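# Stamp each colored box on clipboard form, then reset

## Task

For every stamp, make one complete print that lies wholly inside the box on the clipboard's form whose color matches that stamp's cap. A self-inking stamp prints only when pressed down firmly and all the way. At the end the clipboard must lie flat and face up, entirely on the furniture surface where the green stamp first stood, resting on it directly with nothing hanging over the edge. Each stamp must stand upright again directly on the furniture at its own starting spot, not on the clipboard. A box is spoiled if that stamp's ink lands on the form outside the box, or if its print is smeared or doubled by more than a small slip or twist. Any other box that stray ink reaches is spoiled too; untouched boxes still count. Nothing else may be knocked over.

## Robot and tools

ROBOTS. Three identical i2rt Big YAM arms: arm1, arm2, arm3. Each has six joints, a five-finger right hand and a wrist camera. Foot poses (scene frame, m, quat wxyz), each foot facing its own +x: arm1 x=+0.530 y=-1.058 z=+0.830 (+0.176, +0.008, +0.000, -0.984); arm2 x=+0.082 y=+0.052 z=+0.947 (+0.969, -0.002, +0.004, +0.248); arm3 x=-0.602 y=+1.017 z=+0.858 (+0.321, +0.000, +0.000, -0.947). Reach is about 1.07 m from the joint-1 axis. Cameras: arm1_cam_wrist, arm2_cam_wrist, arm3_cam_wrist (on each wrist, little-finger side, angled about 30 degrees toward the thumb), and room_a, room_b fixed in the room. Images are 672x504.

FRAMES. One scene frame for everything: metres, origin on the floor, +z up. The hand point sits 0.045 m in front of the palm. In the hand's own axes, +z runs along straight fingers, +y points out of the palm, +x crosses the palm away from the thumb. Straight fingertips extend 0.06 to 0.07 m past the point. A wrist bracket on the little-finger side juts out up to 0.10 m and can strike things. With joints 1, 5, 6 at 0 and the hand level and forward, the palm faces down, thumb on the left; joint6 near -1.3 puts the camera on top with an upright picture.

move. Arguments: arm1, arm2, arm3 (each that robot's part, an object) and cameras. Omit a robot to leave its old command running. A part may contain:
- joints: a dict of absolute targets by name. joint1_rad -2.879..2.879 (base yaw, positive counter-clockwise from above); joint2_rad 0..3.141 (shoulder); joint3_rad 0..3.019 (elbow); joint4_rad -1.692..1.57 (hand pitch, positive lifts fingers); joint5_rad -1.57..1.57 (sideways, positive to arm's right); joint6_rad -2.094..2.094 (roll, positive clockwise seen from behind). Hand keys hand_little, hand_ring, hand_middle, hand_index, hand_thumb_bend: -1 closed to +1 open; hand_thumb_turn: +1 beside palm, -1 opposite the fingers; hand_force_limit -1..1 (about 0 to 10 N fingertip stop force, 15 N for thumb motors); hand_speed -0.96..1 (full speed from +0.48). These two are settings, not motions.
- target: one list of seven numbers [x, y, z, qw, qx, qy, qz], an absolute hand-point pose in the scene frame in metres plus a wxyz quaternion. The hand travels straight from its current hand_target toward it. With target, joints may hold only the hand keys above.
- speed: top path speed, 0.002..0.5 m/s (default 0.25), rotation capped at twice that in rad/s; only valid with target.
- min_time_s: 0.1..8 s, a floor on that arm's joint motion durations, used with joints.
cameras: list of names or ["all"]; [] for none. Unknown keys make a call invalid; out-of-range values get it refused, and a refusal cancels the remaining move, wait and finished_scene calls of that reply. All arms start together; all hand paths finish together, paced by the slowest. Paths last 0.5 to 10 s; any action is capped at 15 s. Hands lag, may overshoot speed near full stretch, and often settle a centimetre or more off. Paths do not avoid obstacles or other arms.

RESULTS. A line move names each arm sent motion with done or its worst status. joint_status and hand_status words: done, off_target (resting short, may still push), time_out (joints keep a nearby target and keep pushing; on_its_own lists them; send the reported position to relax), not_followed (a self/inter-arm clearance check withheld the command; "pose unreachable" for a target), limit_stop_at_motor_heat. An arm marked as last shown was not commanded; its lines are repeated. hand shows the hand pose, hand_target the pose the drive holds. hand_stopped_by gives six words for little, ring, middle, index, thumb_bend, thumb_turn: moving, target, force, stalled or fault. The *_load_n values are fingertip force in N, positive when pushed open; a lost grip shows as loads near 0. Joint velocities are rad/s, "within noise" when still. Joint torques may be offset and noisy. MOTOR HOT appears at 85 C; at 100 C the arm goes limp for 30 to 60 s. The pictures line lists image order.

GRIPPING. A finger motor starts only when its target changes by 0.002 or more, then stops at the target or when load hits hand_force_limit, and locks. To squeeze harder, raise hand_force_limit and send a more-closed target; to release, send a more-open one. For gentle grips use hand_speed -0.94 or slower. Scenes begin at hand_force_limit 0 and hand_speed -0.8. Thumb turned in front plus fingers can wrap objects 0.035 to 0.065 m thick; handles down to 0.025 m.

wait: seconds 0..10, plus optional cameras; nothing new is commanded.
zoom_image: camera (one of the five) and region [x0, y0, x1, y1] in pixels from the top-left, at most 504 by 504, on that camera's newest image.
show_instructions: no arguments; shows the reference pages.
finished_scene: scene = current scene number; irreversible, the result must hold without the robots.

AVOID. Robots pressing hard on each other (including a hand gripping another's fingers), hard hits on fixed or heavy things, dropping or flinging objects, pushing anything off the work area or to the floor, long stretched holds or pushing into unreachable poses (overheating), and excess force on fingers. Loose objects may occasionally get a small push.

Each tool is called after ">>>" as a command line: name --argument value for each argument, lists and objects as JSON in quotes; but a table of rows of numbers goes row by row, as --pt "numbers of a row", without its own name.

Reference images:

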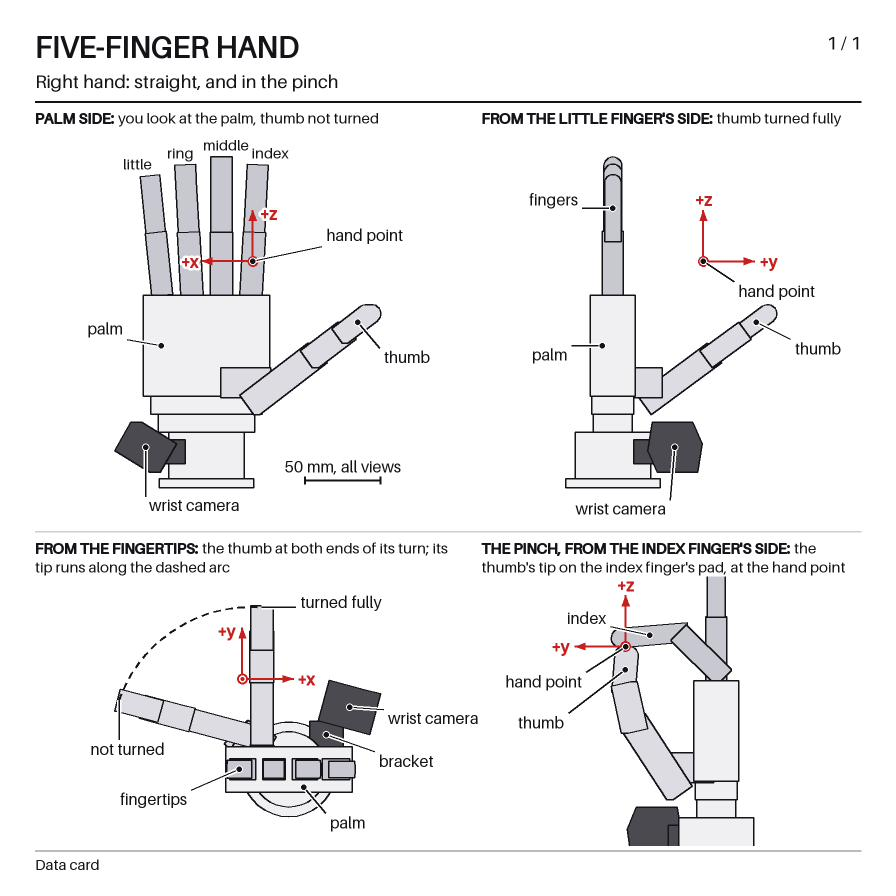

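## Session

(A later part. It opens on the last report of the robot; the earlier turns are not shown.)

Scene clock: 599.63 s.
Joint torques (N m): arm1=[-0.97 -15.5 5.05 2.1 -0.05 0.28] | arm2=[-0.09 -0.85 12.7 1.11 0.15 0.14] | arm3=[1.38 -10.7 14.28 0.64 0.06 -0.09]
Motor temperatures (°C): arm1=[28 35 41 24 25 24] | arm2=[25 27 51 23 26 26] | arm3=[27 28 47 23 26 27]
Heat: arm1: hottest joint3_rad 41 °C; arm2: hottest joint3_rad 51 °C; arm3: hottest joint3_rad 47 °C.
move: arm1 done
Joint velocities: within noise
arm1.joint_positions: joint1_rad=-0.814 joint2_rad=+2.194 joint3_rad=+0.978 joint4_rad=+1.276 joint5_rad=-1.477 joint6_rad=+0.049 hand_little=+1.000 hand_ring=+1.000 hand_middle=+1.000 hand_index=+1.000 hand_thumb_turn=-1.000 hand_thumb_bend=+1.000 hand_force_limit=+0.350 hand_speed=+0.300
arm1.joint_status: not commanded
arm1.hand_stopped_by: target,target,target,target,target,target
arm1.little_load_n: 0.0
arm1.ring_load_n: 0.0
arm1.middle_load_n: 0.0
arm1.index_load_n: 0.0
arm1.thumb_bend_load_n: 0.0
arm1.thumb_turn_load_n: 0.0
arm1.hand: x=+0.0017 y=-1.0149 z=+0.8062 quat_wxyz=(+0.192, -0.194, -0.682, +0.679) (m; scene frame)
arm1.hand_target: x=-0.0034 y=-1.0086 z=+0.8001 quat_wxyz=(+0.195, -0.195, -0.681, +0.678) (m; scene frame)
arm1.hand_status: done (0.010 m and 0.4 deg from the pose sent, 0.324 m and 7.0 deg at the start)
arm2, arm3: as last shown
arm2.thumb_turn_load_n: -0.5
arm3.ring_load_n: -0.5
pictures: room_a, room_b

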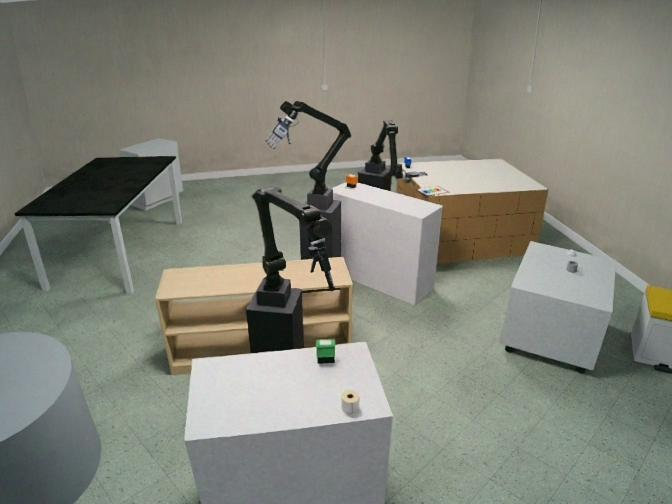

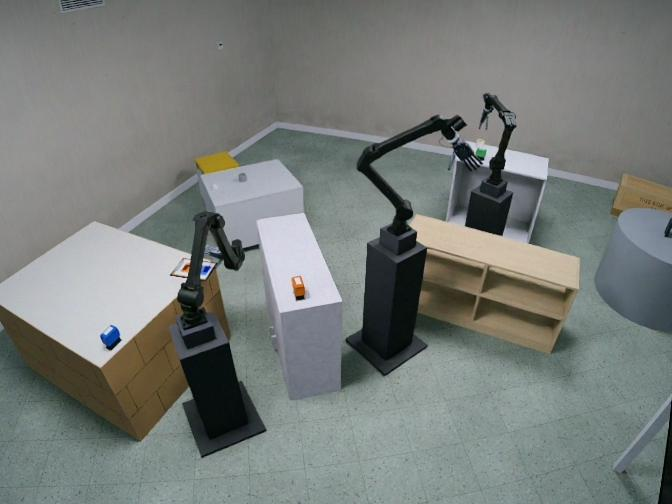

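>>> move --arm1 '{"target": [-0.0050, -1.0070, 0.70, 0.1949, -0.1949, -0.6797, 0.6797], "speed": 0.1}' --cameras '["room_b", "room_a", "arm1_cam_wrist"]'

>>> zoom_image --camera "room_b" --region '[160, 220, 250, 310]'

>>> zoom_image --camera "room_a" --region '[390, 140, 460, 210]'

Scene clock: 603.10 s.
Joint torques (N m): arm1=[-1.08 -15.91 3.49 2.15 -0.01 0.28] | arm2=[-0.03 -0.44 12.51 1.14 0.15 0.17] | arm3=[1.38 -10.7 14.28 0.64 0.06 -0.08]
Motor temperatures (°C): arm1=[28 35 41 24 25 24] | arm2=[25 27 51 23 26 26] | arm3=[27 28 47 23 26 27]
Heat: arm1: hottest joint3_rad 41 °C; arm2: hottest joint3_rad 51 °C; arm3: hottest joint3_rad 47 °C.
move: arm1 done
Joint velocities: within noise
arm1.joint_positions: joint1_rad=-0.814 joint2_rad=+2.462 joint3_rad=+1.101 joint4_rad=+1.437 joint5_rad=-1.477 joint6_rad=+0.058 hand_little=+1.000 hand_ring=+1.000 hand_middle=+1.000 hand_index=+1.000 hand_thumb_turn=-1.000 hand_thumb_bend=+1.000 hand_force_limit=+0.350 hand_speed=+0.300
arm1.joint_status: not commanded
arm1.hand_stopped_by: target,target,target,target,target,target
arm1.little_load_n: 0.0
arm1.ring_load_n: 0.0
arm1.middle_load_n: 0.0
arm1.index_load_n: 0.0
arm1.thumb_bend_load_n: 0.0
arm1.thumb_turn_load_n: 0.0
arm1.hand: x=-0.0041 y=-1.0111 z=+0.7090 quat_wxyz=(+0.194, -0.192, -0.682, +0.679) (m; scene frame)
arm1.hand_target: x=-0.0048 y=-1.0070 z=+0.7002 quat_wxyz=(+0.195, -0.195, -0.681, +0.679) (m; scene frame)
arm1.hand_status: done (0.010 m and 0.5 deg from the pose sent, 0.107 m and 0.5 deg at the start)
arm2, arm3: as last shown
arm2.thumb_turn_load_n: 0.0
arm3.ring_load_n: 0.0
pictures: arm1_cam_wrist, room_a, room_b
camera_calibration:
arm1_cam_wrist: T_world_to_cam=[[-0.168403, 0.134421, -0.97651, 0.82507], [0.985615, 0.00861874, -0.168787, 0.128239], [-0.0142722, -0.990887, -0.133939, -0.794163], [0, 0, 0, 1]] pos_world=[0.00121564, -0.898938, 0.720965]

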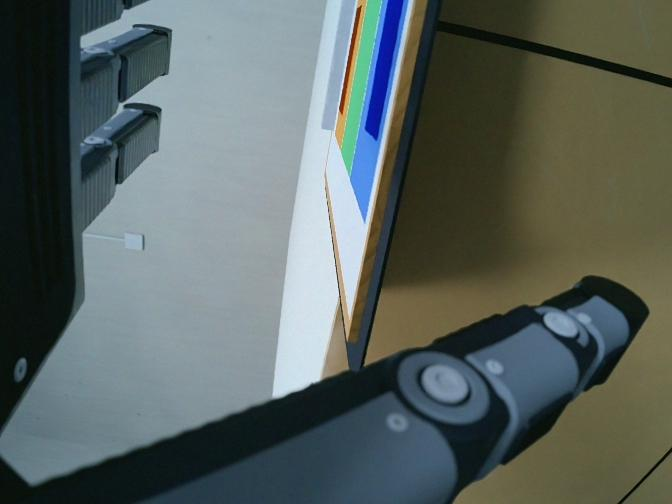

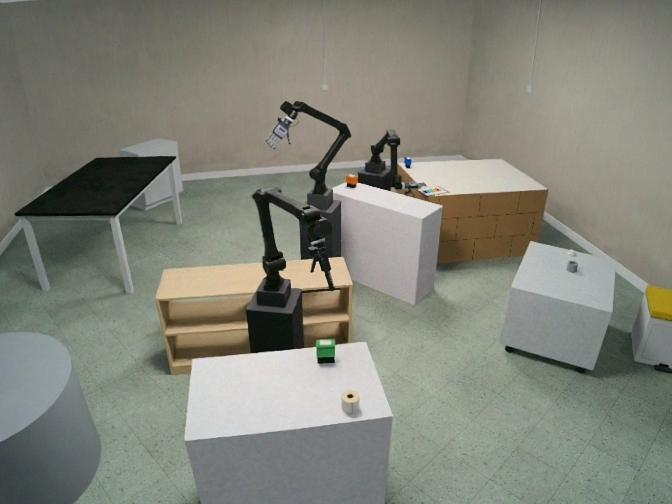

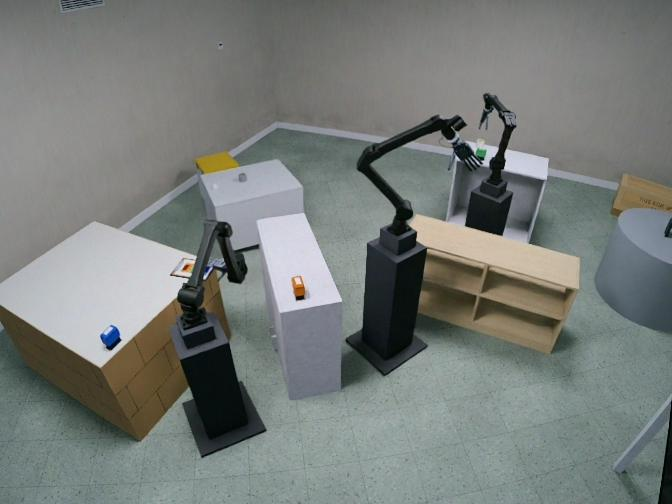

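Scaled by 5.600 from the camera's 672x504 image, which has a finer 960x720 frame.

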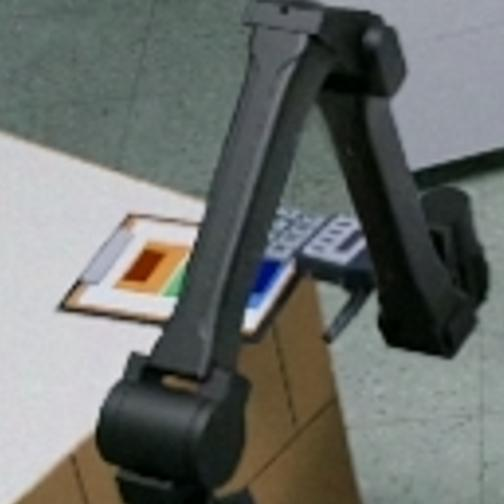

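Scaled by 7.200 from the camera's 672x504 image, which has a finer 960x720 frame.

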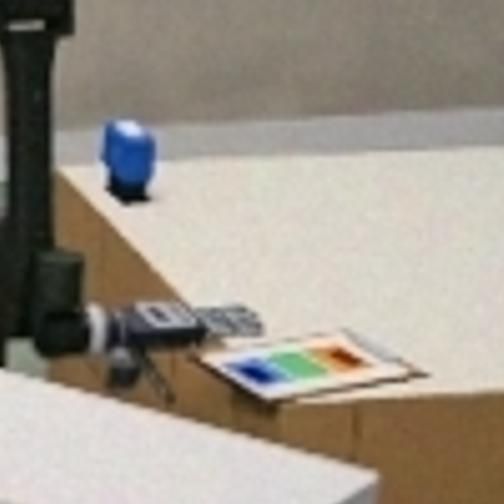

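>>> move --arm1 '{"target": [-0.0050, -1.0050, 0.645, 0.1949, -0.1949, -0.6797, 0.6797], "speed": 0.1}' --cameras '["room_a", "arm1_cam_wrist", "room_b"]'

>>> zoom_image --camera "room_a" --region '[395, 160, 455, 210]'

>>> zoom_image --camera "room_b" --region '[160, 220, 250, 310]'

Scene clock: 608.80 s.
Joint torques (N m): arm1=[-0.62 -16.44 3.03 2.11 -0.1 0.28] | arm2=[0.26 -1.14 12.64 1.14 0.12 0.17] | arm3=[1.38 -10.7 14.3 0.65 0.06 -0.09]
Motor temperatures (°C): arm1=[28 34 40 24 25 24] | arm2=[25 27 51 23 26 26] | arm3=[27 28 47 23 26 27]
Heat: arm1: hottest joint3_rad 40 °C; arm2: hottest joint3_rad 51 °C; arm3: hottest joint3_rad 47 °C.
move: arm1 off_target
Joint velocities: within noise
arm1.joint_positions: joint1_rad=-0.814 joint2_rad=+2.607 joint3_rad=+1.195 joint4_rad=+1.492 joint5_rad=-1.478 joint6_rad=+0.059 hand_little=+1.000 hand_ring=+1.000 hand_middle=+1.000 hand_index=+1.000 hand_thumb_turn=-1.000 hand_thumb_bend=+1.000 hand_force_limit=+0.350 hand_speed=+0.300
arm1.joint_status: not commanded
arm1.hand_stopped_by: target,target,target,target,target,target
arm1.little_load_n: 0.0
arm1.ring_load_n: 0.0
arm1.middle_load_n: 0.0
arm1.index_load_n: 0.0
arm1.thumb_bend_load_n: 0.0
arm1.thumb_turn_load_n: 0.0
arm1.hand: x=-0.0067 y=-1.0092 z=+0.6548 quat_wxyz=(+0.195, -0.191, -0.682, +0.678) (m; scene frame)
arm1.hand_target: x=-0.0048 y=-1.0051 z=+0.6452 quat_wxyz=(+0.195, -0.195, -0.681, +0.679) (m; scene frame)
arm1.hand_status: off_target (0.011 m and 0.6 deg from the pose sent, 0.064 m and 0.5 deg at the start)
arm2, arm3: as last shown
arm3.middle_load_n: -0.5
pictures: arm1_cam_wrist, room_a, room_b
camera_calibration:
arm1_cam_wrist: T_world_to_cam=[[-0.170586, 0.135234, -0.976019, 0.771956], [0.985246, 0.00955616, -0.170875, 0.123889], [-0.0137811, -0.990768, -0.134869, -0.798933], [0, 0, 0, 1]] pos_world=[-0.00138594, -0.897136, 0.666862]

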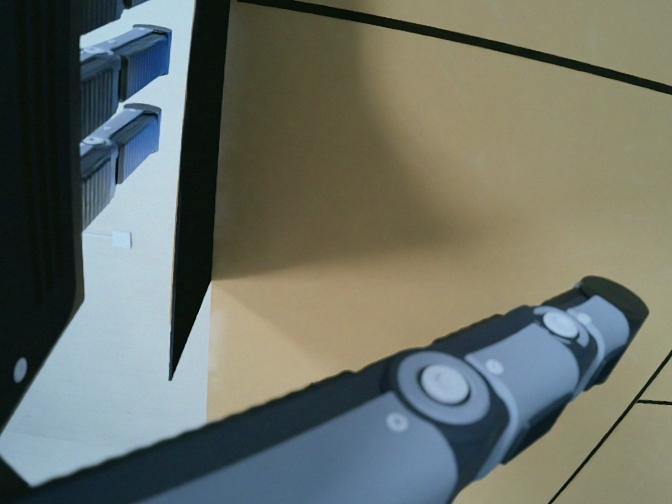

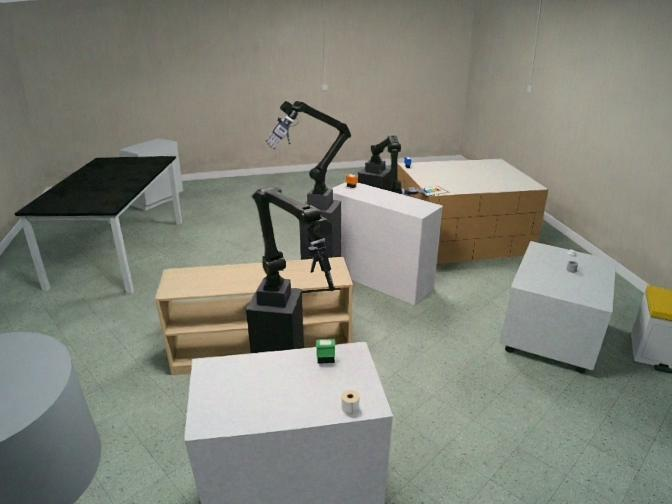

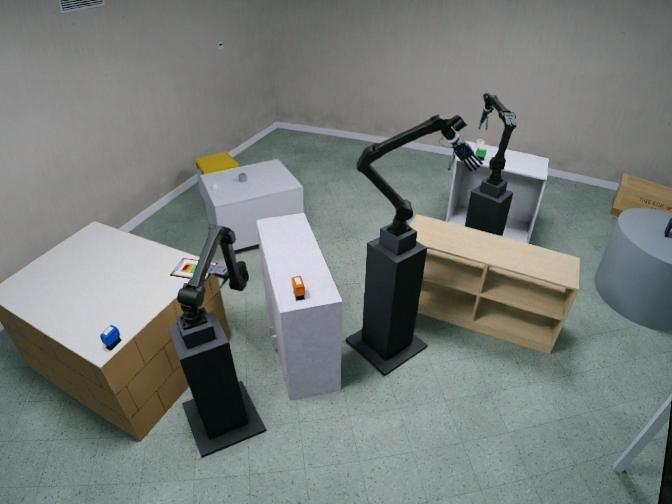

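Scaled by 8.400 from the camera's 672x504 image, which has a finer 960x720 frame.

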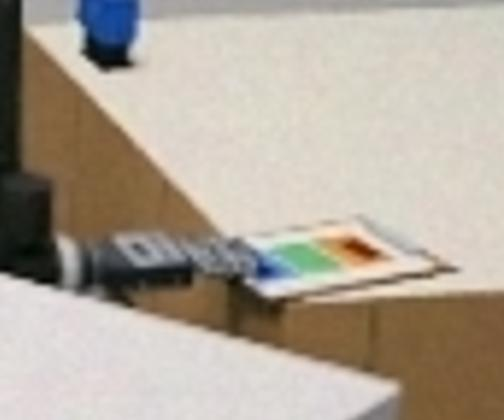

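Scaled by 5.600 from the camera's 672x504 image, which has a finer 960x720 frame.

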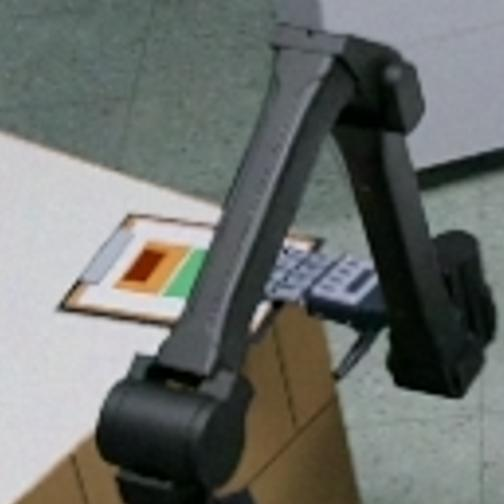

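>>> move --arm1 '{"target": [-0.0560, -1.0540, 0.642, 0.1591, -0.1591, -0.6890, 0.6890], "speed": 0.06}' --cameras '["room_a", "arm1_cam_wrist", "room_b"]'

>>> zoom_image --camera "room_a" --region '[395, 160, 455, 210]'

>>> zoom_image --camera "room_b" --region '[160, 220, 250, 310]'

Scene clock: 613.03 s.
Joint torques (N m): arm1=[0.67 -18.49 4.1 1.06 0.12 0.23] | arm2=[0.21 -0.15 12.62 1.1 0.11 0.12] | arm3=[1.38 -10.7 14.3 0.64 0.06 -0.08]
Motor temperatures (°C): arm1=[28 34 39 24 25 24] | arm2=[25 27 51 23 26 26] | arm3=[27 28 47 23 26 27]
Heat: arm1: hottest joint3_rad 39 °C; arm2: hottest joint3_rad 51 °C; arm3: hottest joint3_rad 47 °C.
move: arm1 off_target
Joint velocities: within noise
arm1.joint_positions: joint1_rad=-0.711 joint2_rad=+2.637 joint3_rad=+1.339 joint4_rad=+1.397 joint5_rad=-1.466 joint6_rad=+0.062 hand_little=+1.000 hand_ring=+1.000 hand_middle=+1.000 hand_index=+1.000 hand_thumb_turn=-1.000 hand_thumb_bend=+1.000 hand_force_limit=+0.350 hand_speed=+0.300
arm1.joint_status: not commanded
arm1.hand_stopped_by: target,target,target,target,target,target
arm1.little_load_n: 0.0
arm1.ring_load_n: 0.0
arm1.middle_load_n: 0.0
arm1.index_load_n: 0.0
arm1.thumb_bend_load_n: 0.0
arm1.thumb_turn_load_n: 0.0
arm1.hand: x=-0.0556 y=-1.0477 z=+0.6539 quat_wxyz=(+0.170, -0.154, -0.690, +0.687) (m; scene frame)
arm1.hand_target: x=-0.0555 y=-1.0540 z=+0.6422 quat_wxyz=(+0.159, -0.159, -0.689, +0.689) (m; scene frame)
arm1.hand_status: off_target (0.013 m and 1.4 deg from the pose sent, 0.068 m and 5.6 deg at the start)
arm2, arm3: as last shown
arm3.middle_load_n: 0.0
pictures: arm1_cam_wrist, room_a, room_b
camera_calibration:
arm1_cam_wrist: T_world_to_cam=[[-0.197526, 0.122358, -0.972632, 0.750777], [0.977526, 0.0991473, -0.186047, 0.27569], [0.0736696, -0.987521, -0.139192, -0.826764], [0, 0, 0, 1]] pos_world=[-0.0602887, -0.935644, 0.666442]

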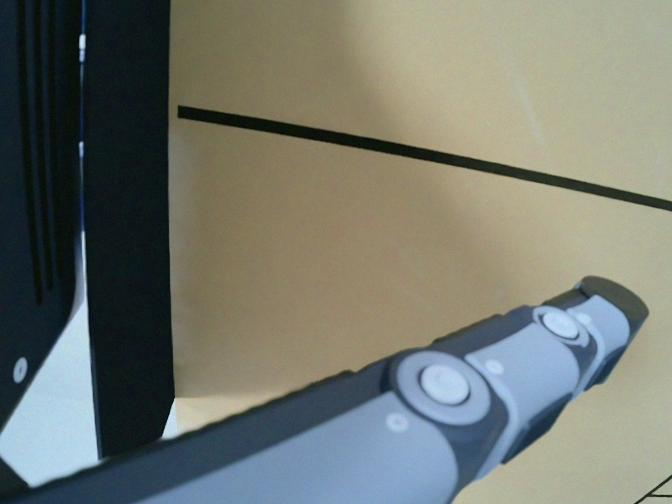

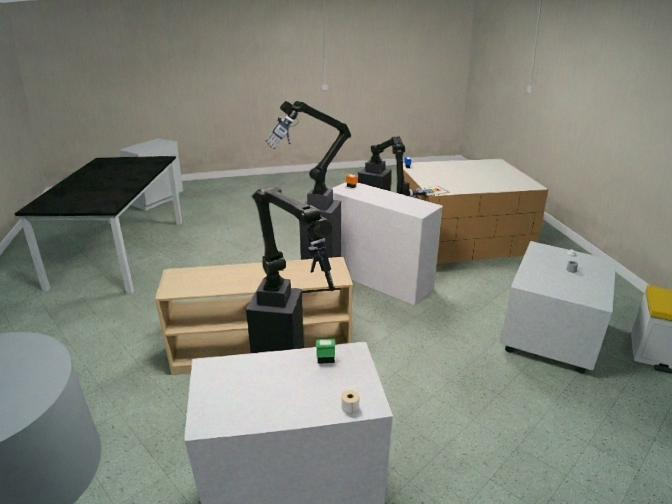

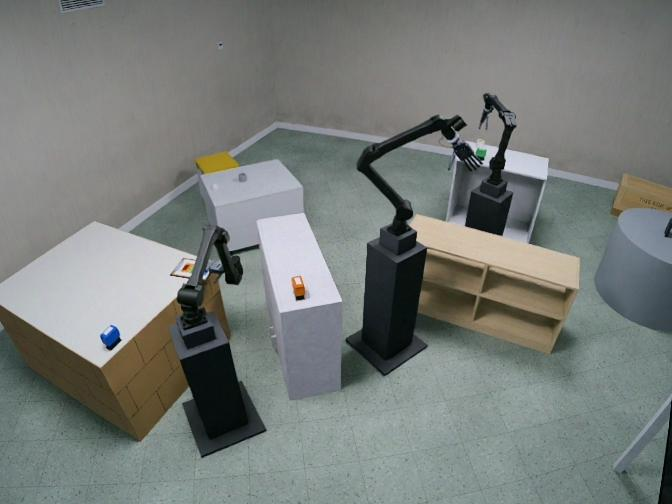

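Scaled by 8.400 from the camera's 672x504 image, which has a finer 960x720 frame.

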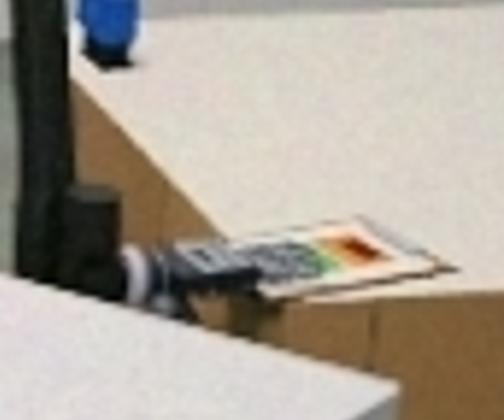

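Scaled by 5.600 from the camera's 672x504 image, which has a finer 960x720 frame.

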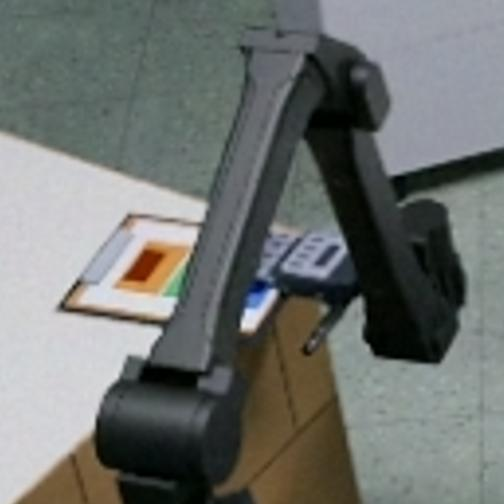

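>>> move --arm1 '{"target": [-0.0620, -1.0680, 0.642, 0.1591, -0.1591, -0.6890, 0.6890], "speed": 0.05}' --cameras '["room_a", "arm1_cam_wrist"]'

>>> zoom_image --camera "room_a" --region '[395, 160, 455, 210]'

Scene clock: 615.13 s.
Joint torques (N m): arm1=[0.97 -18.37 4.01 1.06 0.13 0.12] | arm2=[0.38 -0.97 12.71 1.2 0.11 0.12] | arm3=[1.38 -10.7 14.28 0.65 0.06 -0.08]
Motor temperatures (°C): arm1=[28 34 39 24 25 24] | arm2=[25 27 51 23 26 26] | arm3=[27 28 47 23 26 27]
Heat: arm1: hottest joint3_rad 39 °C; arm2: hottest joint3_rad 51 °C; arm3: hottest joint3_rad 47 °C.
move: arm1 off_target
Joint velocities: within noise
arm1.joint_positions: joint1_rad=-0.688 joint2_rad=+2.637 joint3_rad=+1.343 joint4_rad=+1.386 joint5_rad=-1.438 joint6_rad=+0.062 hand_little=+1.000 hand_ring=+1.000 hand_middle=+1.000 hand_index=+1.000 hand_thumb_turn=-1.000 hand_thumb_bend=+1.000 hand_force_limit=+0.350 hand_speed=+0.300
arm1.joint_status: not commanded
arm1.hand_stopped_by: target,target,target,target,target,target
arm1.little_load_n: 0.0
arm1.ring_load_n: 0.0
arm1.middle_load_n: 0.0
arm1.index_load_n: 0.0
arm1.thumb_bend_load_n: 0.0
arm1.thumb_turn_load_n: 0.0
arm1.hand: x=-0.0620 y=-1.0588 z=+0.6543 quat_wxyz=(+0.169, -0.158, -0.688, +0.687) (m; scene frame)
arm1.hand_target: x=-0.0614 y=-1.0680 z=+0.6422 quat_wxyz=(+0.159, -0.159, -0.689, +0.689) (m; scene frame)
arm1.hand_status: off_target (0.015 m and 1.2 deg from the pose sent, 0.024 m and 1.4 deg at the start)
arm2.joint_positions: joint1_rad=+0.889 joint2_rad=+0.807 joint3_rad=+1.332 joint4_rad=-1.292 joint5_rad=+0.032 joint6_rad=-1.213 hand_little=+1.000 hand_ring=+1.000 hand_middle=+1.000 hand_index=+1.000 hand_thumb_turn=+1.000 hand_thumb_bend=+1.000 hand_force_limit=+0.000 hand_speed=-0.800
arm2.joint_status: not commanded
arm2.hand_stopped_by: target,target,target,target,target,target
arm2.little_load_n: -0.5
arm2.ring_load_n: 0.0
arm2.middle_load_n: 0.0
arm2.index_load_n: 0.0
arm2.thumb_bend_load_n: 0.0
arm2.thumb_turn_load_n: 0.0
arm2.hand: x=+0.1891 y=+0.3369 z=+1.3655 quat_wxyz=(-0.289, +0.805, +0.449, +0.258) (m; scene frame)
arm2.hand_target: x=+0.1852 y=+0.3349 z=+1.3944 quat_wxyz=(-0.312, +0.795, +0.443, +0.272) (m; scene frame)
arm2.hand_status: not commanded
arm3.joint_positions: joint1_rad=-0.796 joint2_rad=+1.340 joint3_rad=+1.379 joint4_rad=-1.078 joint5_rad=+0.005 joint6_rad=-1.230 hand_little=+1.000 hand_ring=+1.000 hand_middle=+1.000 hand_index=+1.000 hand_thumb_turn=+1.000 hand_thumb_bend=+1.000 hand_force_limit=+0.000 hand_speed=-0.800
arm3.joint_status: not commanded
arm3.hand_stopped_by: target,target,target,target,target,target
arm3.little_load_n: 0.0
arm3.ring_load_n: 0.0
arm3.middle_load_n: 0.0
arm3.index_load_n: -0.5
arm3.thumb_bend_load_n: 0.0
arm3.thumb_turn_load_n: 0.0
arm3.hand: x=-1.0663 y=+1.1321 z=+1.1317 quat_wxyz=(+0.262, -0.232, -0.937, +0.024) (m; scene frame)
arm3.hand_target: x=-1.0792 y=+1.1297 z=+1.1500 quat_wxyz=(+0.279, -0.223, -0.934, +0.024) (m; scene frame)
arm3.hand_status: not commanded
pictures: arm1_cam_wrist, room_a
camera_calibration:
arm1_cam_wrist: T_world_to_cam=[[-0.191849, 0.118947, -0.97419, 0.749088], [0.978982, 0.093184, -0.181415, 0.273808], [0.0692003, -0.988518, -0.134324, -0.841804], [0, 0, 0, 1]] pos_world=[-0.0660887, -0.946755, 0.666353]

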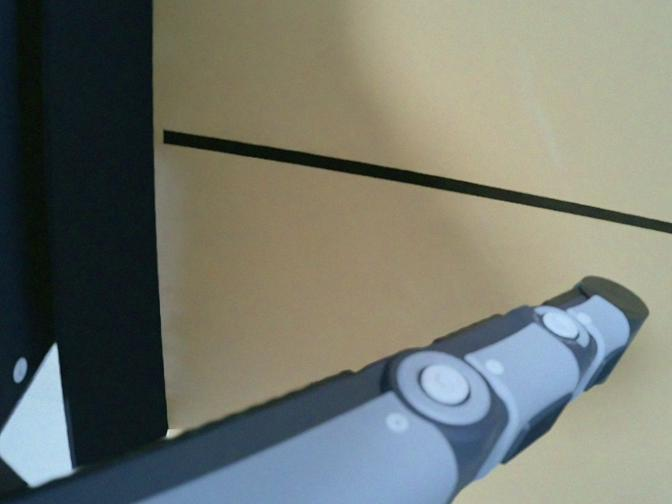

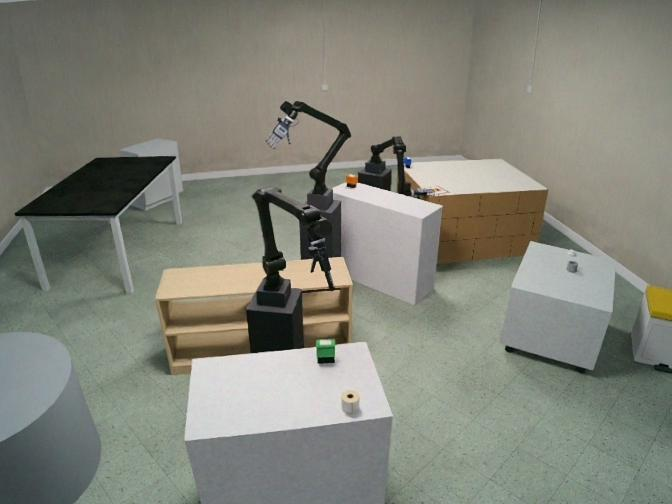

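Scaled by 8.400 from the camera's 672x504 image, which has a finer 960x720 frame.

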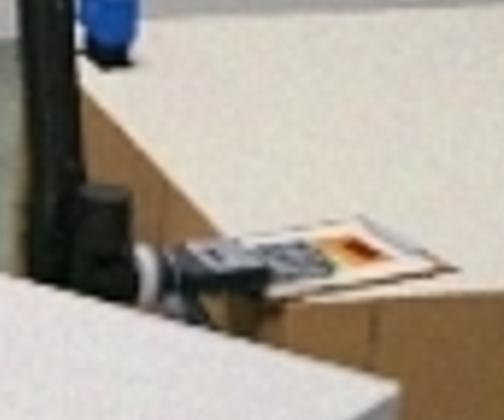

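>>> move --arm1 '{"joints": {"hand_speed": -0.6, "hand_force_limit": 0.05, "hand_thumb_bend": -0.98}}'

>>> move --arm1 '{"joints": {"hand_force_limit": 0.6, "hand_thumb_bend": -1.0}}' --cameras '["room_a", "arm1_cam_wrist"]'

>>> zoom_image --camera "room_a" --region '[395, 160, 455, 210]'

Scene clock: 619.53 s.
Joint torques (N m): arm1=[1.14 -18.84 3.92 1.07 0.12 0.18] | arm2=[0.21 -0.56 12.59 1.13 0.13 0.17] | arm3=[1.38 -10.7 14.28 0.65 0.06 -0.09]
Motor temperatures (°C): arm1=[28 35 39 24 25 24] | arm2=[25 27 51 23 26 26] | arm3=[27 28 47 23 26 27]
Heat: arm1: hottest joint3_rad 39 °C; arm2: hottest joint3_rad 51 °C; arm3: hottest joint3_rad 47 °C.
move: arm1 off_target
Joint velocities: within noise
arm1.joint_positions: joint1_rad=-0.688 joint2_rad=+2.637 joint3_rad=+1.344 joint4_rad=+1.386 joint5_rad=-1.438 joint6_rad=+0.055 hand_little=+1.000 hand_ring=+1.000 hand_middle=+1.000 hand_index=+1.000 hand_thumb_turn=-1.000 hand_thumb_bend=-0.681 hand_force_limit=+0.050 hand_speed=-0.600
arm1.joint_status: hand_thumb_bend off_target (ended at -0.681, target -0.980); the others done
arm1.hand_stopped_by: target,target,target,target,force,target
arm1.little_load_n: 0.0
arm1.ring_load_n: 0.0
arm1.middle_load_n: 0.0
arm1.index_load_n: 0.0
arm1.thumb_bend_load_n: 9.0
arm1.thumb_turn_load_n: 1.5
arm1.hand: x=-0.0626 y=-1.0586 z=+0.6542 quat_wxyz=(+0.172, -0.155, -0.689, +0.687) (m; scene frame)
arm1.hand_target: x=-0.0615 y=-1.0680 z=+0.6424 quat_wxyz=(+0.159, -0.159, -0.689, +0.689) (m; scene frame)
arm1.hand_status: not commanded
arm2, arm3: as last shown
arm3.index_load_n: 0.0
pictures: none

Scene clock: 619.97 s.
Joint torques (N m): arm1=[0.97 -18.55 3.96 1.05 0.06 0.2] | arm2=[0.26 -0.85 12.57 1.11 0.11 0.14] | arm3=[1.38 -10.7 14.28 0.64 0.06 -0.09]
Motor temperatures (°C): arm1=[28 35 39 24 25 24] | arm2=[25 27 51 23 26 26] | arm3=[27 28 47 23 26 27]
Heat: arm1: hottest joint3_rad 39 °C; arm2: hottest joint3_rad 51 °C; arm3: hottest joint3_rad 47 °C.
move: arm1 off_target
Joint velocities: within noise
arm1.joint_positions: joint1_rad=-0.688 joint2_rad=+2.638 joint3_rad=+1.344 joint4_rad=+1.385 joint5_rad=-1.438 joint6_rad=+0.054 hand_little=+1.000 hand_ring=+1.000 hand_middle=+1.000 hand_index=+1.000 hand_thumb_turn=-1.000 hand_thumb_bend=-0.690 hand_force_limit=+0.600 hand_speed=-0.600
arm1.joint_status: hand_thumb_bend off_target (ended at -0.690, target -1.000); the others done
arm1.hand_stopped_by: target,target,target,target,force,target
arm1.little_load_n: 0.0
arm1.ring_load_n: 0.0
arm1.middle_load_n: 0.0
arm1.index_load_n: 0.0
arm1.thumb_bend_load_n: 10.0
arm1.thumb_turn_load_n: 1.5
arm1.hand: x=-0.0625 y=-1.0586 z=+0.6539 quat_wxyz=(+0.172, -0.156, -0.689, +0.687) (m; scene frame)
arm1.hand_target: x=-0.0615 y=-1.0680 z=+0.6424 quat_wxyz=(+0.159, -0.159, -0.689, +0.689) (m; scene frame)
arm1.hand_status: not commanded
arm2, arm3: as last shown
arm2.little_load_n: 0.0
arm2.thumb_turn_load_n: -0.5
pictures: arm1_cam_wrist, room_a
camera_calibration:
arm1_cam_wrist: T_world_to_cam=[[-0.19745, 0.121893, -0.972705, 0.750372], [0.977925, 0.0936987, -0.186768, 0.278259], [0.0683755, -0.988111, -0.137703, -0.838887], [0, 0, 0, 1]] pos_world=[-0.066596, -0.946451, 0.666343]

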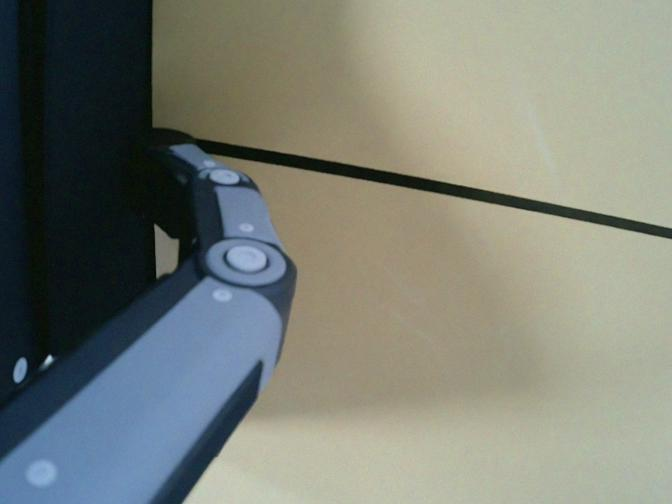

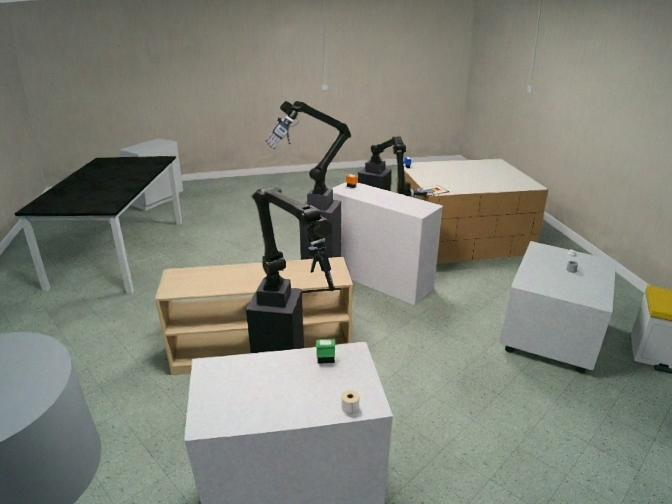

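Scaled by 8.400 from the camera's 672x504 image, which has a finer 960x720 frame.

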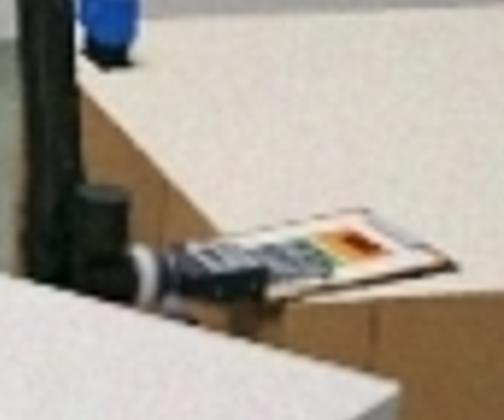

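>>> move --arm1 '{"joints": {"hand_force_limit": 0.8, "hand_thumb_bend": -0.96}}'

>>> move --arm1 '{"target": [-0.0600, -1.0500, 0.70, 0.1650, -0.1650, -0.6876, 0.6876], "speed": 0.06}' --cameras '["room_b", "room_a", "arm1_cam_wrist"]'

>>> zoom_image --camera "room_a" --region '[395, 150, 455, 200]'

>>> zoom_image --camera "room_b" --region '[160, 220, 250, 310]'

Scene clock: 634.50 s.
Joint torques (N m): arm1=[1.2 -18.2 4 1.03 0.11 0.18] | arm2=[-0.03 -0.15 12.59 1.1 0.12 0.19] | arm3=[1.38 -10.7 14.3 0.64 0.06 -0.09]
Motor temperatures (°C): arm1=[28 34 38 24 25 24] | arm2=[25 27 52 23 26 26] | arm3=[27 28 47 23 26 27]
Heat: arm1: hottest joint3_rad 38 °C; arm2: hottest joint3_rad 52 °C; arm3: hottest joint3_rad 47 °C.
move: arm1 off_target
Joint velocities: within noise
arm1.joint_positions: joint1_rad=-0.688 joint2_rad=+2.638 joint3_rad=+1.344 joint4_rad=+1.385 joint5_rad=-1.438 joint6_rad=+0.054 hand_little=+1.000 hand_ring=+1.000 hand_middle=+1.000 hand_index=+1.000 hand_thumb_turn=-1.000 hand_thumb_bend=-0.699 hand_force_limit=+0.800 hand_speed=-0.600
arm1.joint_status: hand_thumb_bend off_target (ended at -0.699, target -0.960); the others done
arm1.hand_stopped_by: target,target,target,target,force,target
arm1.little_load_n: 0.0
arm1.ring_load_n: 0.0
arm1.middle_load_n: 0.0
arm1.index_load_n: 0.0
arm1.thumb_bend_load_n: 10.0
arm1.thumb_turn_load_n: 1.5
arm1.hand: x=-0.0623 y=-1.0587 z=+0.6535 quat_wxyz=(+0.171, -0.156, -0.689, +0.687) (m; scene frame)
arm1.hand_target: x=-0.0614 y=-1.0680 z=+0.6423 quat_wxyz=(+0.159, -0.159, -0.689, +0.689) (m; scene frame)
arm1.hand_status: not commanded
arm2, arm3: as last shown
arm2.thumb_turn_load_n: 0.0
arm3.thumb_bend_load_n: -0.5
arm3.thumb_turn_load_n: -0.5
pictures: none

Scene clock: 636.30 s.
Joint torques (N m): arm1=[-1.38 -23.65 2.41 1.16 -0.12 0.25] | arm2=[0.56 -0.85 12.52 1.14 0.09 0.13] | arm3=[1.38 -10.7 14.3 0.65 0.06 -0.09]
Motor temperatures (°C): arm1=[28 34 38 24 25 24] | arm2=[25 27 52 23 26 26] | arm3=[27 28 47 23 26 27]
Heat: arm1: hottest joint3_rad 38 °C; arm2: hottest joint3_rad 52 °C; arm3: hottest joint3_rad 47 °C.
move: arm1 off_target
Joint velocities: within noise
arm1.joint_positions: joint1_rad=-0.691 joint2_rad=+2.559 joint3_rad=+1.279 joint4_rad=+1.340 joint5_rad=-1.448 joint6_rad=+0.061 hand_little=+1.000 hand_ring=+1.000 hand_middle=+1.000 hand_index=+1.000 hand_thumb_turn=-1.000 hand_thumb_bend=-0.699 hand_force_limit=+0.800 hand_speed=-0.600
arm1.joint_status: not commanded
arm1.hand_stopped_by: target,target,target,target,force,target
arm1.little_load_n: 0.0
arm1.ring_load_n: 0.0
arm1.middle_load_n: 0.0
arm1.index_load_n: 0.0
arm1.thumb_bend_load_n: 10.5
arm1.thumb_turn_load_n: 1.5
arm1.hand: x=-0.0537 y=-1.0605 z=+0.6817 quat_wxyz=(+0.156, -0.166, -0.688, +0.689) (m; scene frame)
arm1.hand_target: x=-0.0600 y=-1.0502 z=+0.6996 quat_wxyz=(+0.165, -0.165, -0.687, +0.688) (m; scene frame)
arm1.hand_status: off_target (0.022 m and 1.1 deg from the pose sent, 0.047 m and 1.3 deg at the start)
arm2, arm3: as last shown
arm3.thumb_bend_load_n: 0.0
arm3.thumb_turn_load_n: 0.0
pictures: arm1_cam_wrist, room_a, room_b
camera_calibration:
arm1_cam_wrist: T_world_to_cam=[[-0.163946, 0.108375, -0.980498, 0.772078], [0.98317, 0.0991724, -0.153431, 0.25834], [0.0806102, -0.989151, -0.12281, -0.848166], [0, 0, 0, 1]] pos_world=[-0.0590429, -0.948258, 0.692495]

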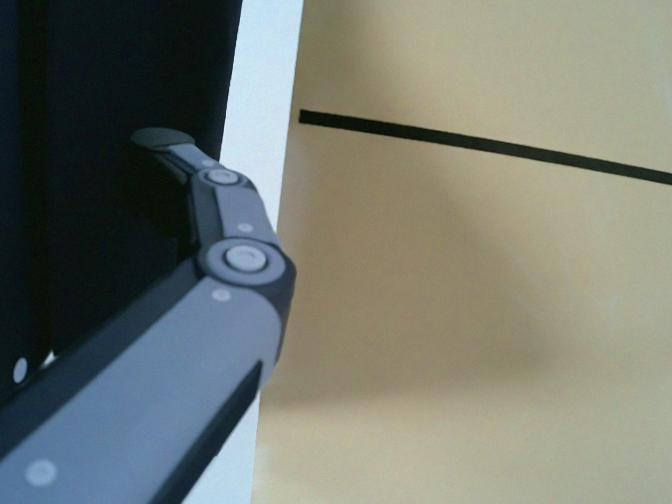

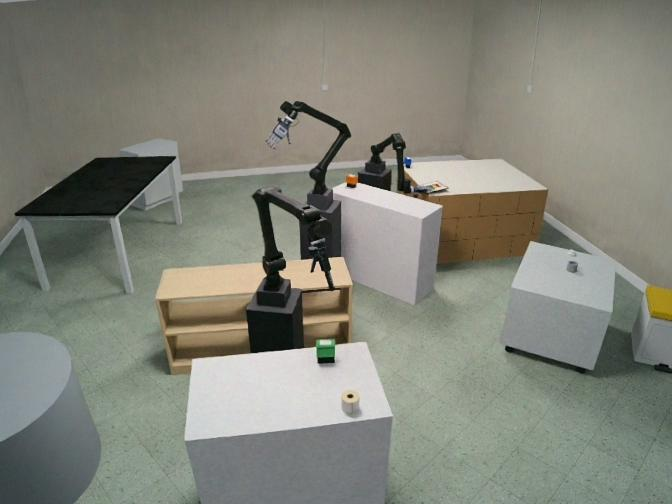

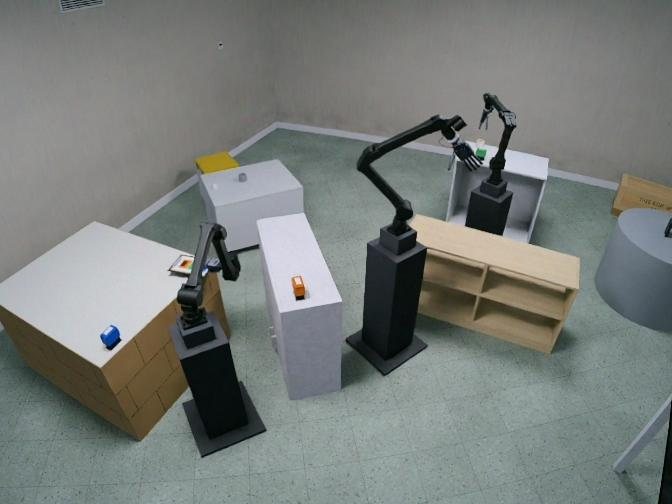

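Scaled by 8.400 from the camera's 672x504 image, which has a finer 960x720 frame.

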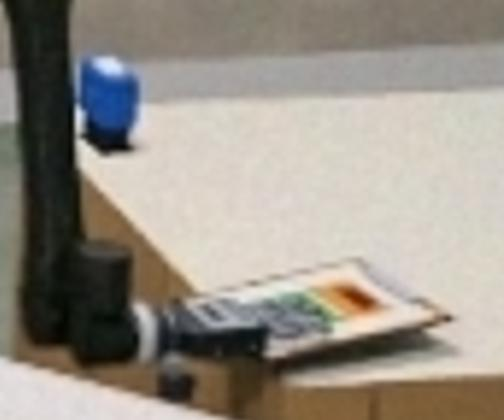

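Scaled by 5.600 from the camera's 672x504 image, which has a finer 960x720 frame.

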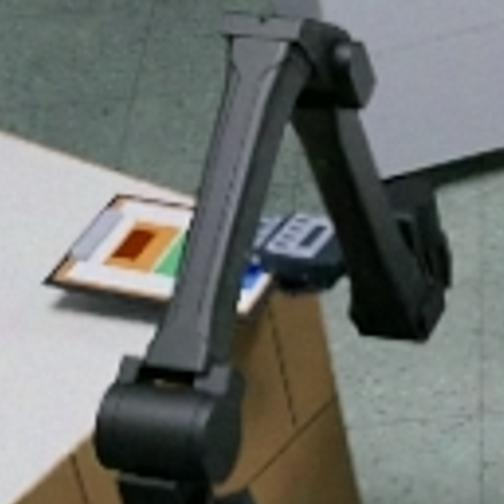

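>>> move --cameras '["room_a","room_b"]'

Scene clock: 644.17 s.
Joint torques (N m): arm1=[-1.26 -23.59 2.22 1.26 -0.12 0.25] | arm2=[0.15 -0.56 12.72 1.22 0.11 0.14] | arm3=[1.38 -10.7 14.28 0.64 0.06 -0.09]
Motor temperatures (°C): arm1=[28 34 37 24 25 24] | arm2=[25 27 52 23 26 26] | arm3=[27 28 47 23 26 27]
Heat: arm1: hottest joint3_rad 37 °C; arm2: hottest joint3_rad 52 °C; arm3: hottest joint3_rad 47 °C.
Joint velocities: within noise
arm1.joint_positions: joint1_rad=-0.691 joint2_rad=+2.559 joint3_rad=+1.279 joint4_rad=+1.339 joint5_rad=-1.448 joint6_rad=+0.061 hand_little=+1.000 hand_ring=+1.000 hand_middle=+1.000 hand_index=+1.000 hand_thumb_turn=-1.000 hand_thumb_bend=-0.699 hand_force_limit=+0.800 hand_speed=-0.600
arm1.joint_status: not commanded
arm1.hand_stopped_by: target,target,target,target,force,target
arm1.little_load_n: 0.0
arm1.ring_load_n: 0.0
arm1.middle_load_n: 0.0
arm1.index_load_n: -0.5
arm1.thumb_bend_load_n: 10.5
arm1.thumb_turn_load_n: 1.5
arm1.hand: x=-0.0536 y=-1.0605 z=+0.6816 quat_wxyz=(+0.156, -0.166, -0.688, +0.689) (m; scene frame)
arm1.hand_target: x=-0.0600 y=-1.0502 z=+0.6997 quat_wxyz=(+0.165, -0.165, -0.687, +0.688) (m; scene frame)
arm1.hand_status: off_target (0.022 m and 1.1 deg from the pose sent, 0.047 m and 1.3 deg at the start)
arm2.joint_positions: joint1_rad=+0.889 joint2_rad=+0.807 joint3_rad=+1.332 joint4_rad=-1.292 joint5_rad=+0.032 joint6_rad=-1.213 hand_little=+1.000 hand_ring=+1.000 hand_middle=+1.000 hand_index=+1.000 hand_thumb_turn=+1.000 hand_thumb_bend=+1.000 hand_force_limit=+0.000 hand_speed=-0.800
arm2.joint_status: not commanded
arm2.hand_stopped_by: target,target,target,target,target,target
arm2.little_load_n: 0.0
arm2.ring_load_n: 0.0
arm2.middle_load_n: 0.0
arm2.index_load_n: 0.0
arm2.thumb_bend_load_n: 0.0
arm2.thumb_turn_load_n: 0.0
arm2.hand: x=+0.1891 y=+0.3369 z=+1.3655 quat_wxyz=(-0.289, +0.805, +0.449, +0.258) (m; scene frame)
arm2.hand_target: x=+0.1852 y=+0.3349 z=+1.3944 quat_wxyz=(-0.312, +0.795, +0.443, +0.272) (m; scene frame)
arm2.hand_status: not commanded
arm3.joint_positions: joint1_rad=-0.796 joint2_rad=+1.340 joint3_rad=+1.379 joint4_rad=-1.078 joint5_rad=+0.005 joint6_rad=-1.230 hand_little=+1.000 hand_ring=+1.000 hand_middle=+1.000 hand_index=+1.000 hand_thumb_turn=+1.000 hand_thumb_bend=+1.000 hand_force_limit=+0.000 hand_speed=-0.800
arm3.joint_status: not commanded
arm3.hand_stopped_by: target,target,target,target,target,target
arm3.little_load_n: 0.0
arm3.ring_load_n: 0.0
arm3.middle_load_n: 0.0
arm3.index_load_n: 0.0
arm3.thumb_bend_load_n: 0.0
arm3.thumb_turn_load_n: 0.0
arm3.hand: x=-1.0663 y=+1.1321 z=+1.1317 quat_wxyz=(+0.262, -0.232, -0.937, +0.024) (m; scene frame)
arm3.hand_target: x=-1.0792 y=+1.1297 z=+1.1500 quat_wxyz=(+0.279, -0.223, -0.934, +0.024) (m; scene frame)
arm3.hand_status: not commanded
pictures: room_a, room_b

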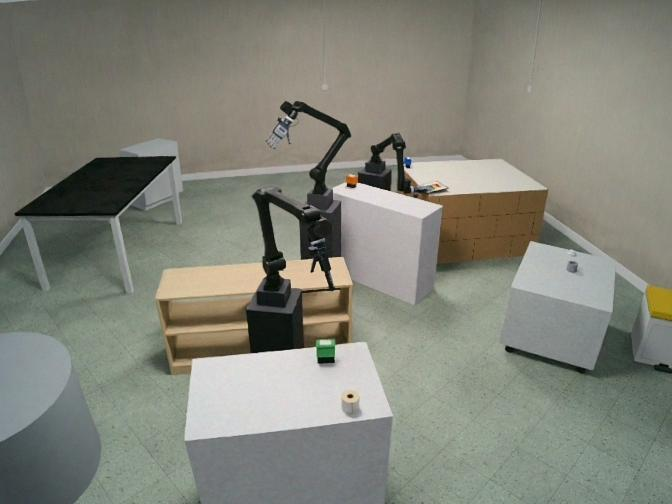

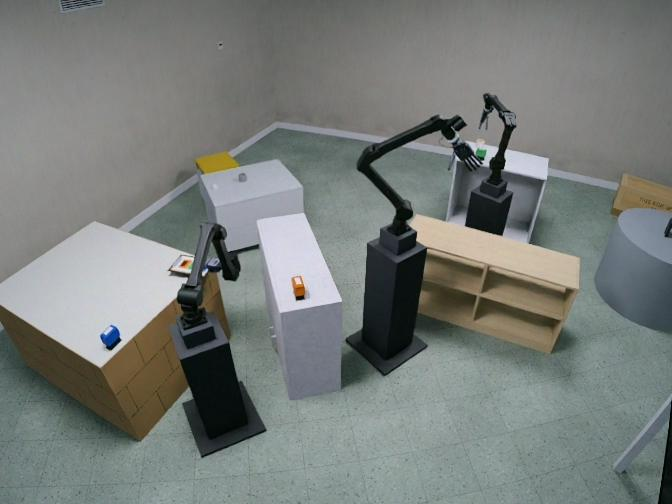

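>>> move --arm1 '{"target": [-0.045, -1.050, 0.90, 0.160, -0.166, -0.688, 0.688], "speed": 0.1}' --cameras '["arm1_cam_wrist", "room_b"]'

Scene clock: 648.57 s.
Joint torques (N m): arm1=[-1.26 -21.89 4.56 1.24 -0.08 0.11] | arm2=[0.15 -0.32 12.53 1.1 0.11 0.14] | arm3=[1.38 -10.7 14.28 0.64 0.06 -0.09]
Motor temperatures (°C): arm1=[28 34 36 24 25 24] | arm2=[25 27 52 23 26 26] | arm3=[27 28 47 23 26 27]
Heat: arm1: hottest joint3_rad 36 °C; arm2: hottest joint3_rad 52 °C; arm3: hottest joint3_rad 47 °C.
move: arm1 off_target
Joint velocities: within noise
arm1.joint_positions: joint1_rad=-0.703 joint2_rad=+2.068 joint3_rad=+1.091 joint4_rad=+1.034 joint5_rad=-1.467 joint6_rad=+0.088 hand_little=+1.000 hand_ring=+1.000 hand_middle=+1.000 hand_index=+1.000 hand_thumb_turn=-1.000 hand_thumb_bend=-0.699 hand_force_limit=+0.800 hand_speed=-0.600
arm1.joint_status: not commanded
arm1.hand_stopped_by: target,target,target,target,force,target
arm1.little_load_n: 0.0
arm1.ring_load_n: 0.0
arm1.middle_load_n: 0.0
arm1.index_load_n: 0.0
arm1.thumb_bend_load_n: 11.0
arm1.thumb_turn_load_n: 1.5
arm1.hand: x=-0.0434 y=-1.0585 z=+0.8805 quat_wxyz=(+0.143, -0.175, -0.686, +0.691) (m; scene frame)
arm1.hand_target: x=-0.0449 y=-1.0502 z=+0.8995 quat_wxyz=(+0.160, -0.166, -0.688, +0.688) (m; scene frame)
arm1.hand_status: off_target (0.021 m and 2.2 deg from the pose sent, 0.219 m and 0.5 deg at the start)
arm2, arm3: as last shown
pictures: arm1_cam_wrist, room_b
camera_calibration:
arm1_cam_wrist: T_world_to_cam=[[-0.136998, 0.0954939, -0.985958, 0.960903], [0.986529, 0.102987, -0.127103, 0.259479], [0.0894034, -0.990088, -0.108316, -0.83597], [0, 0, 0, 1]] pos_world=[-0.0496027, -0.946167, 0.889841]

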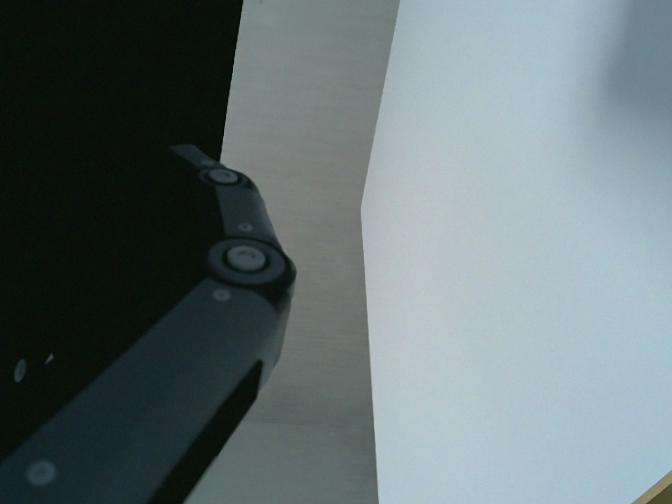

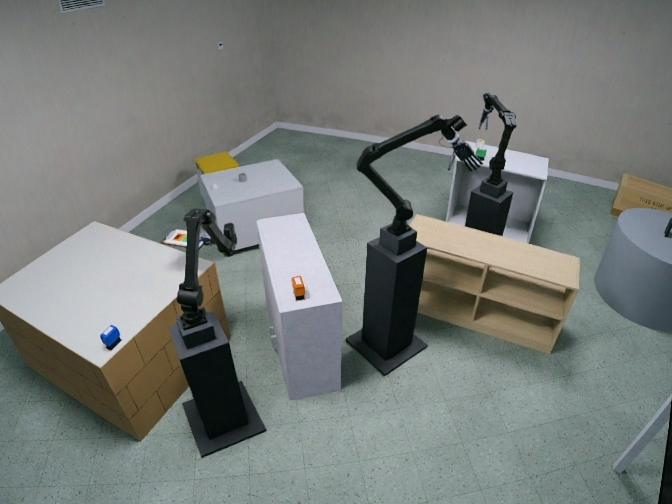

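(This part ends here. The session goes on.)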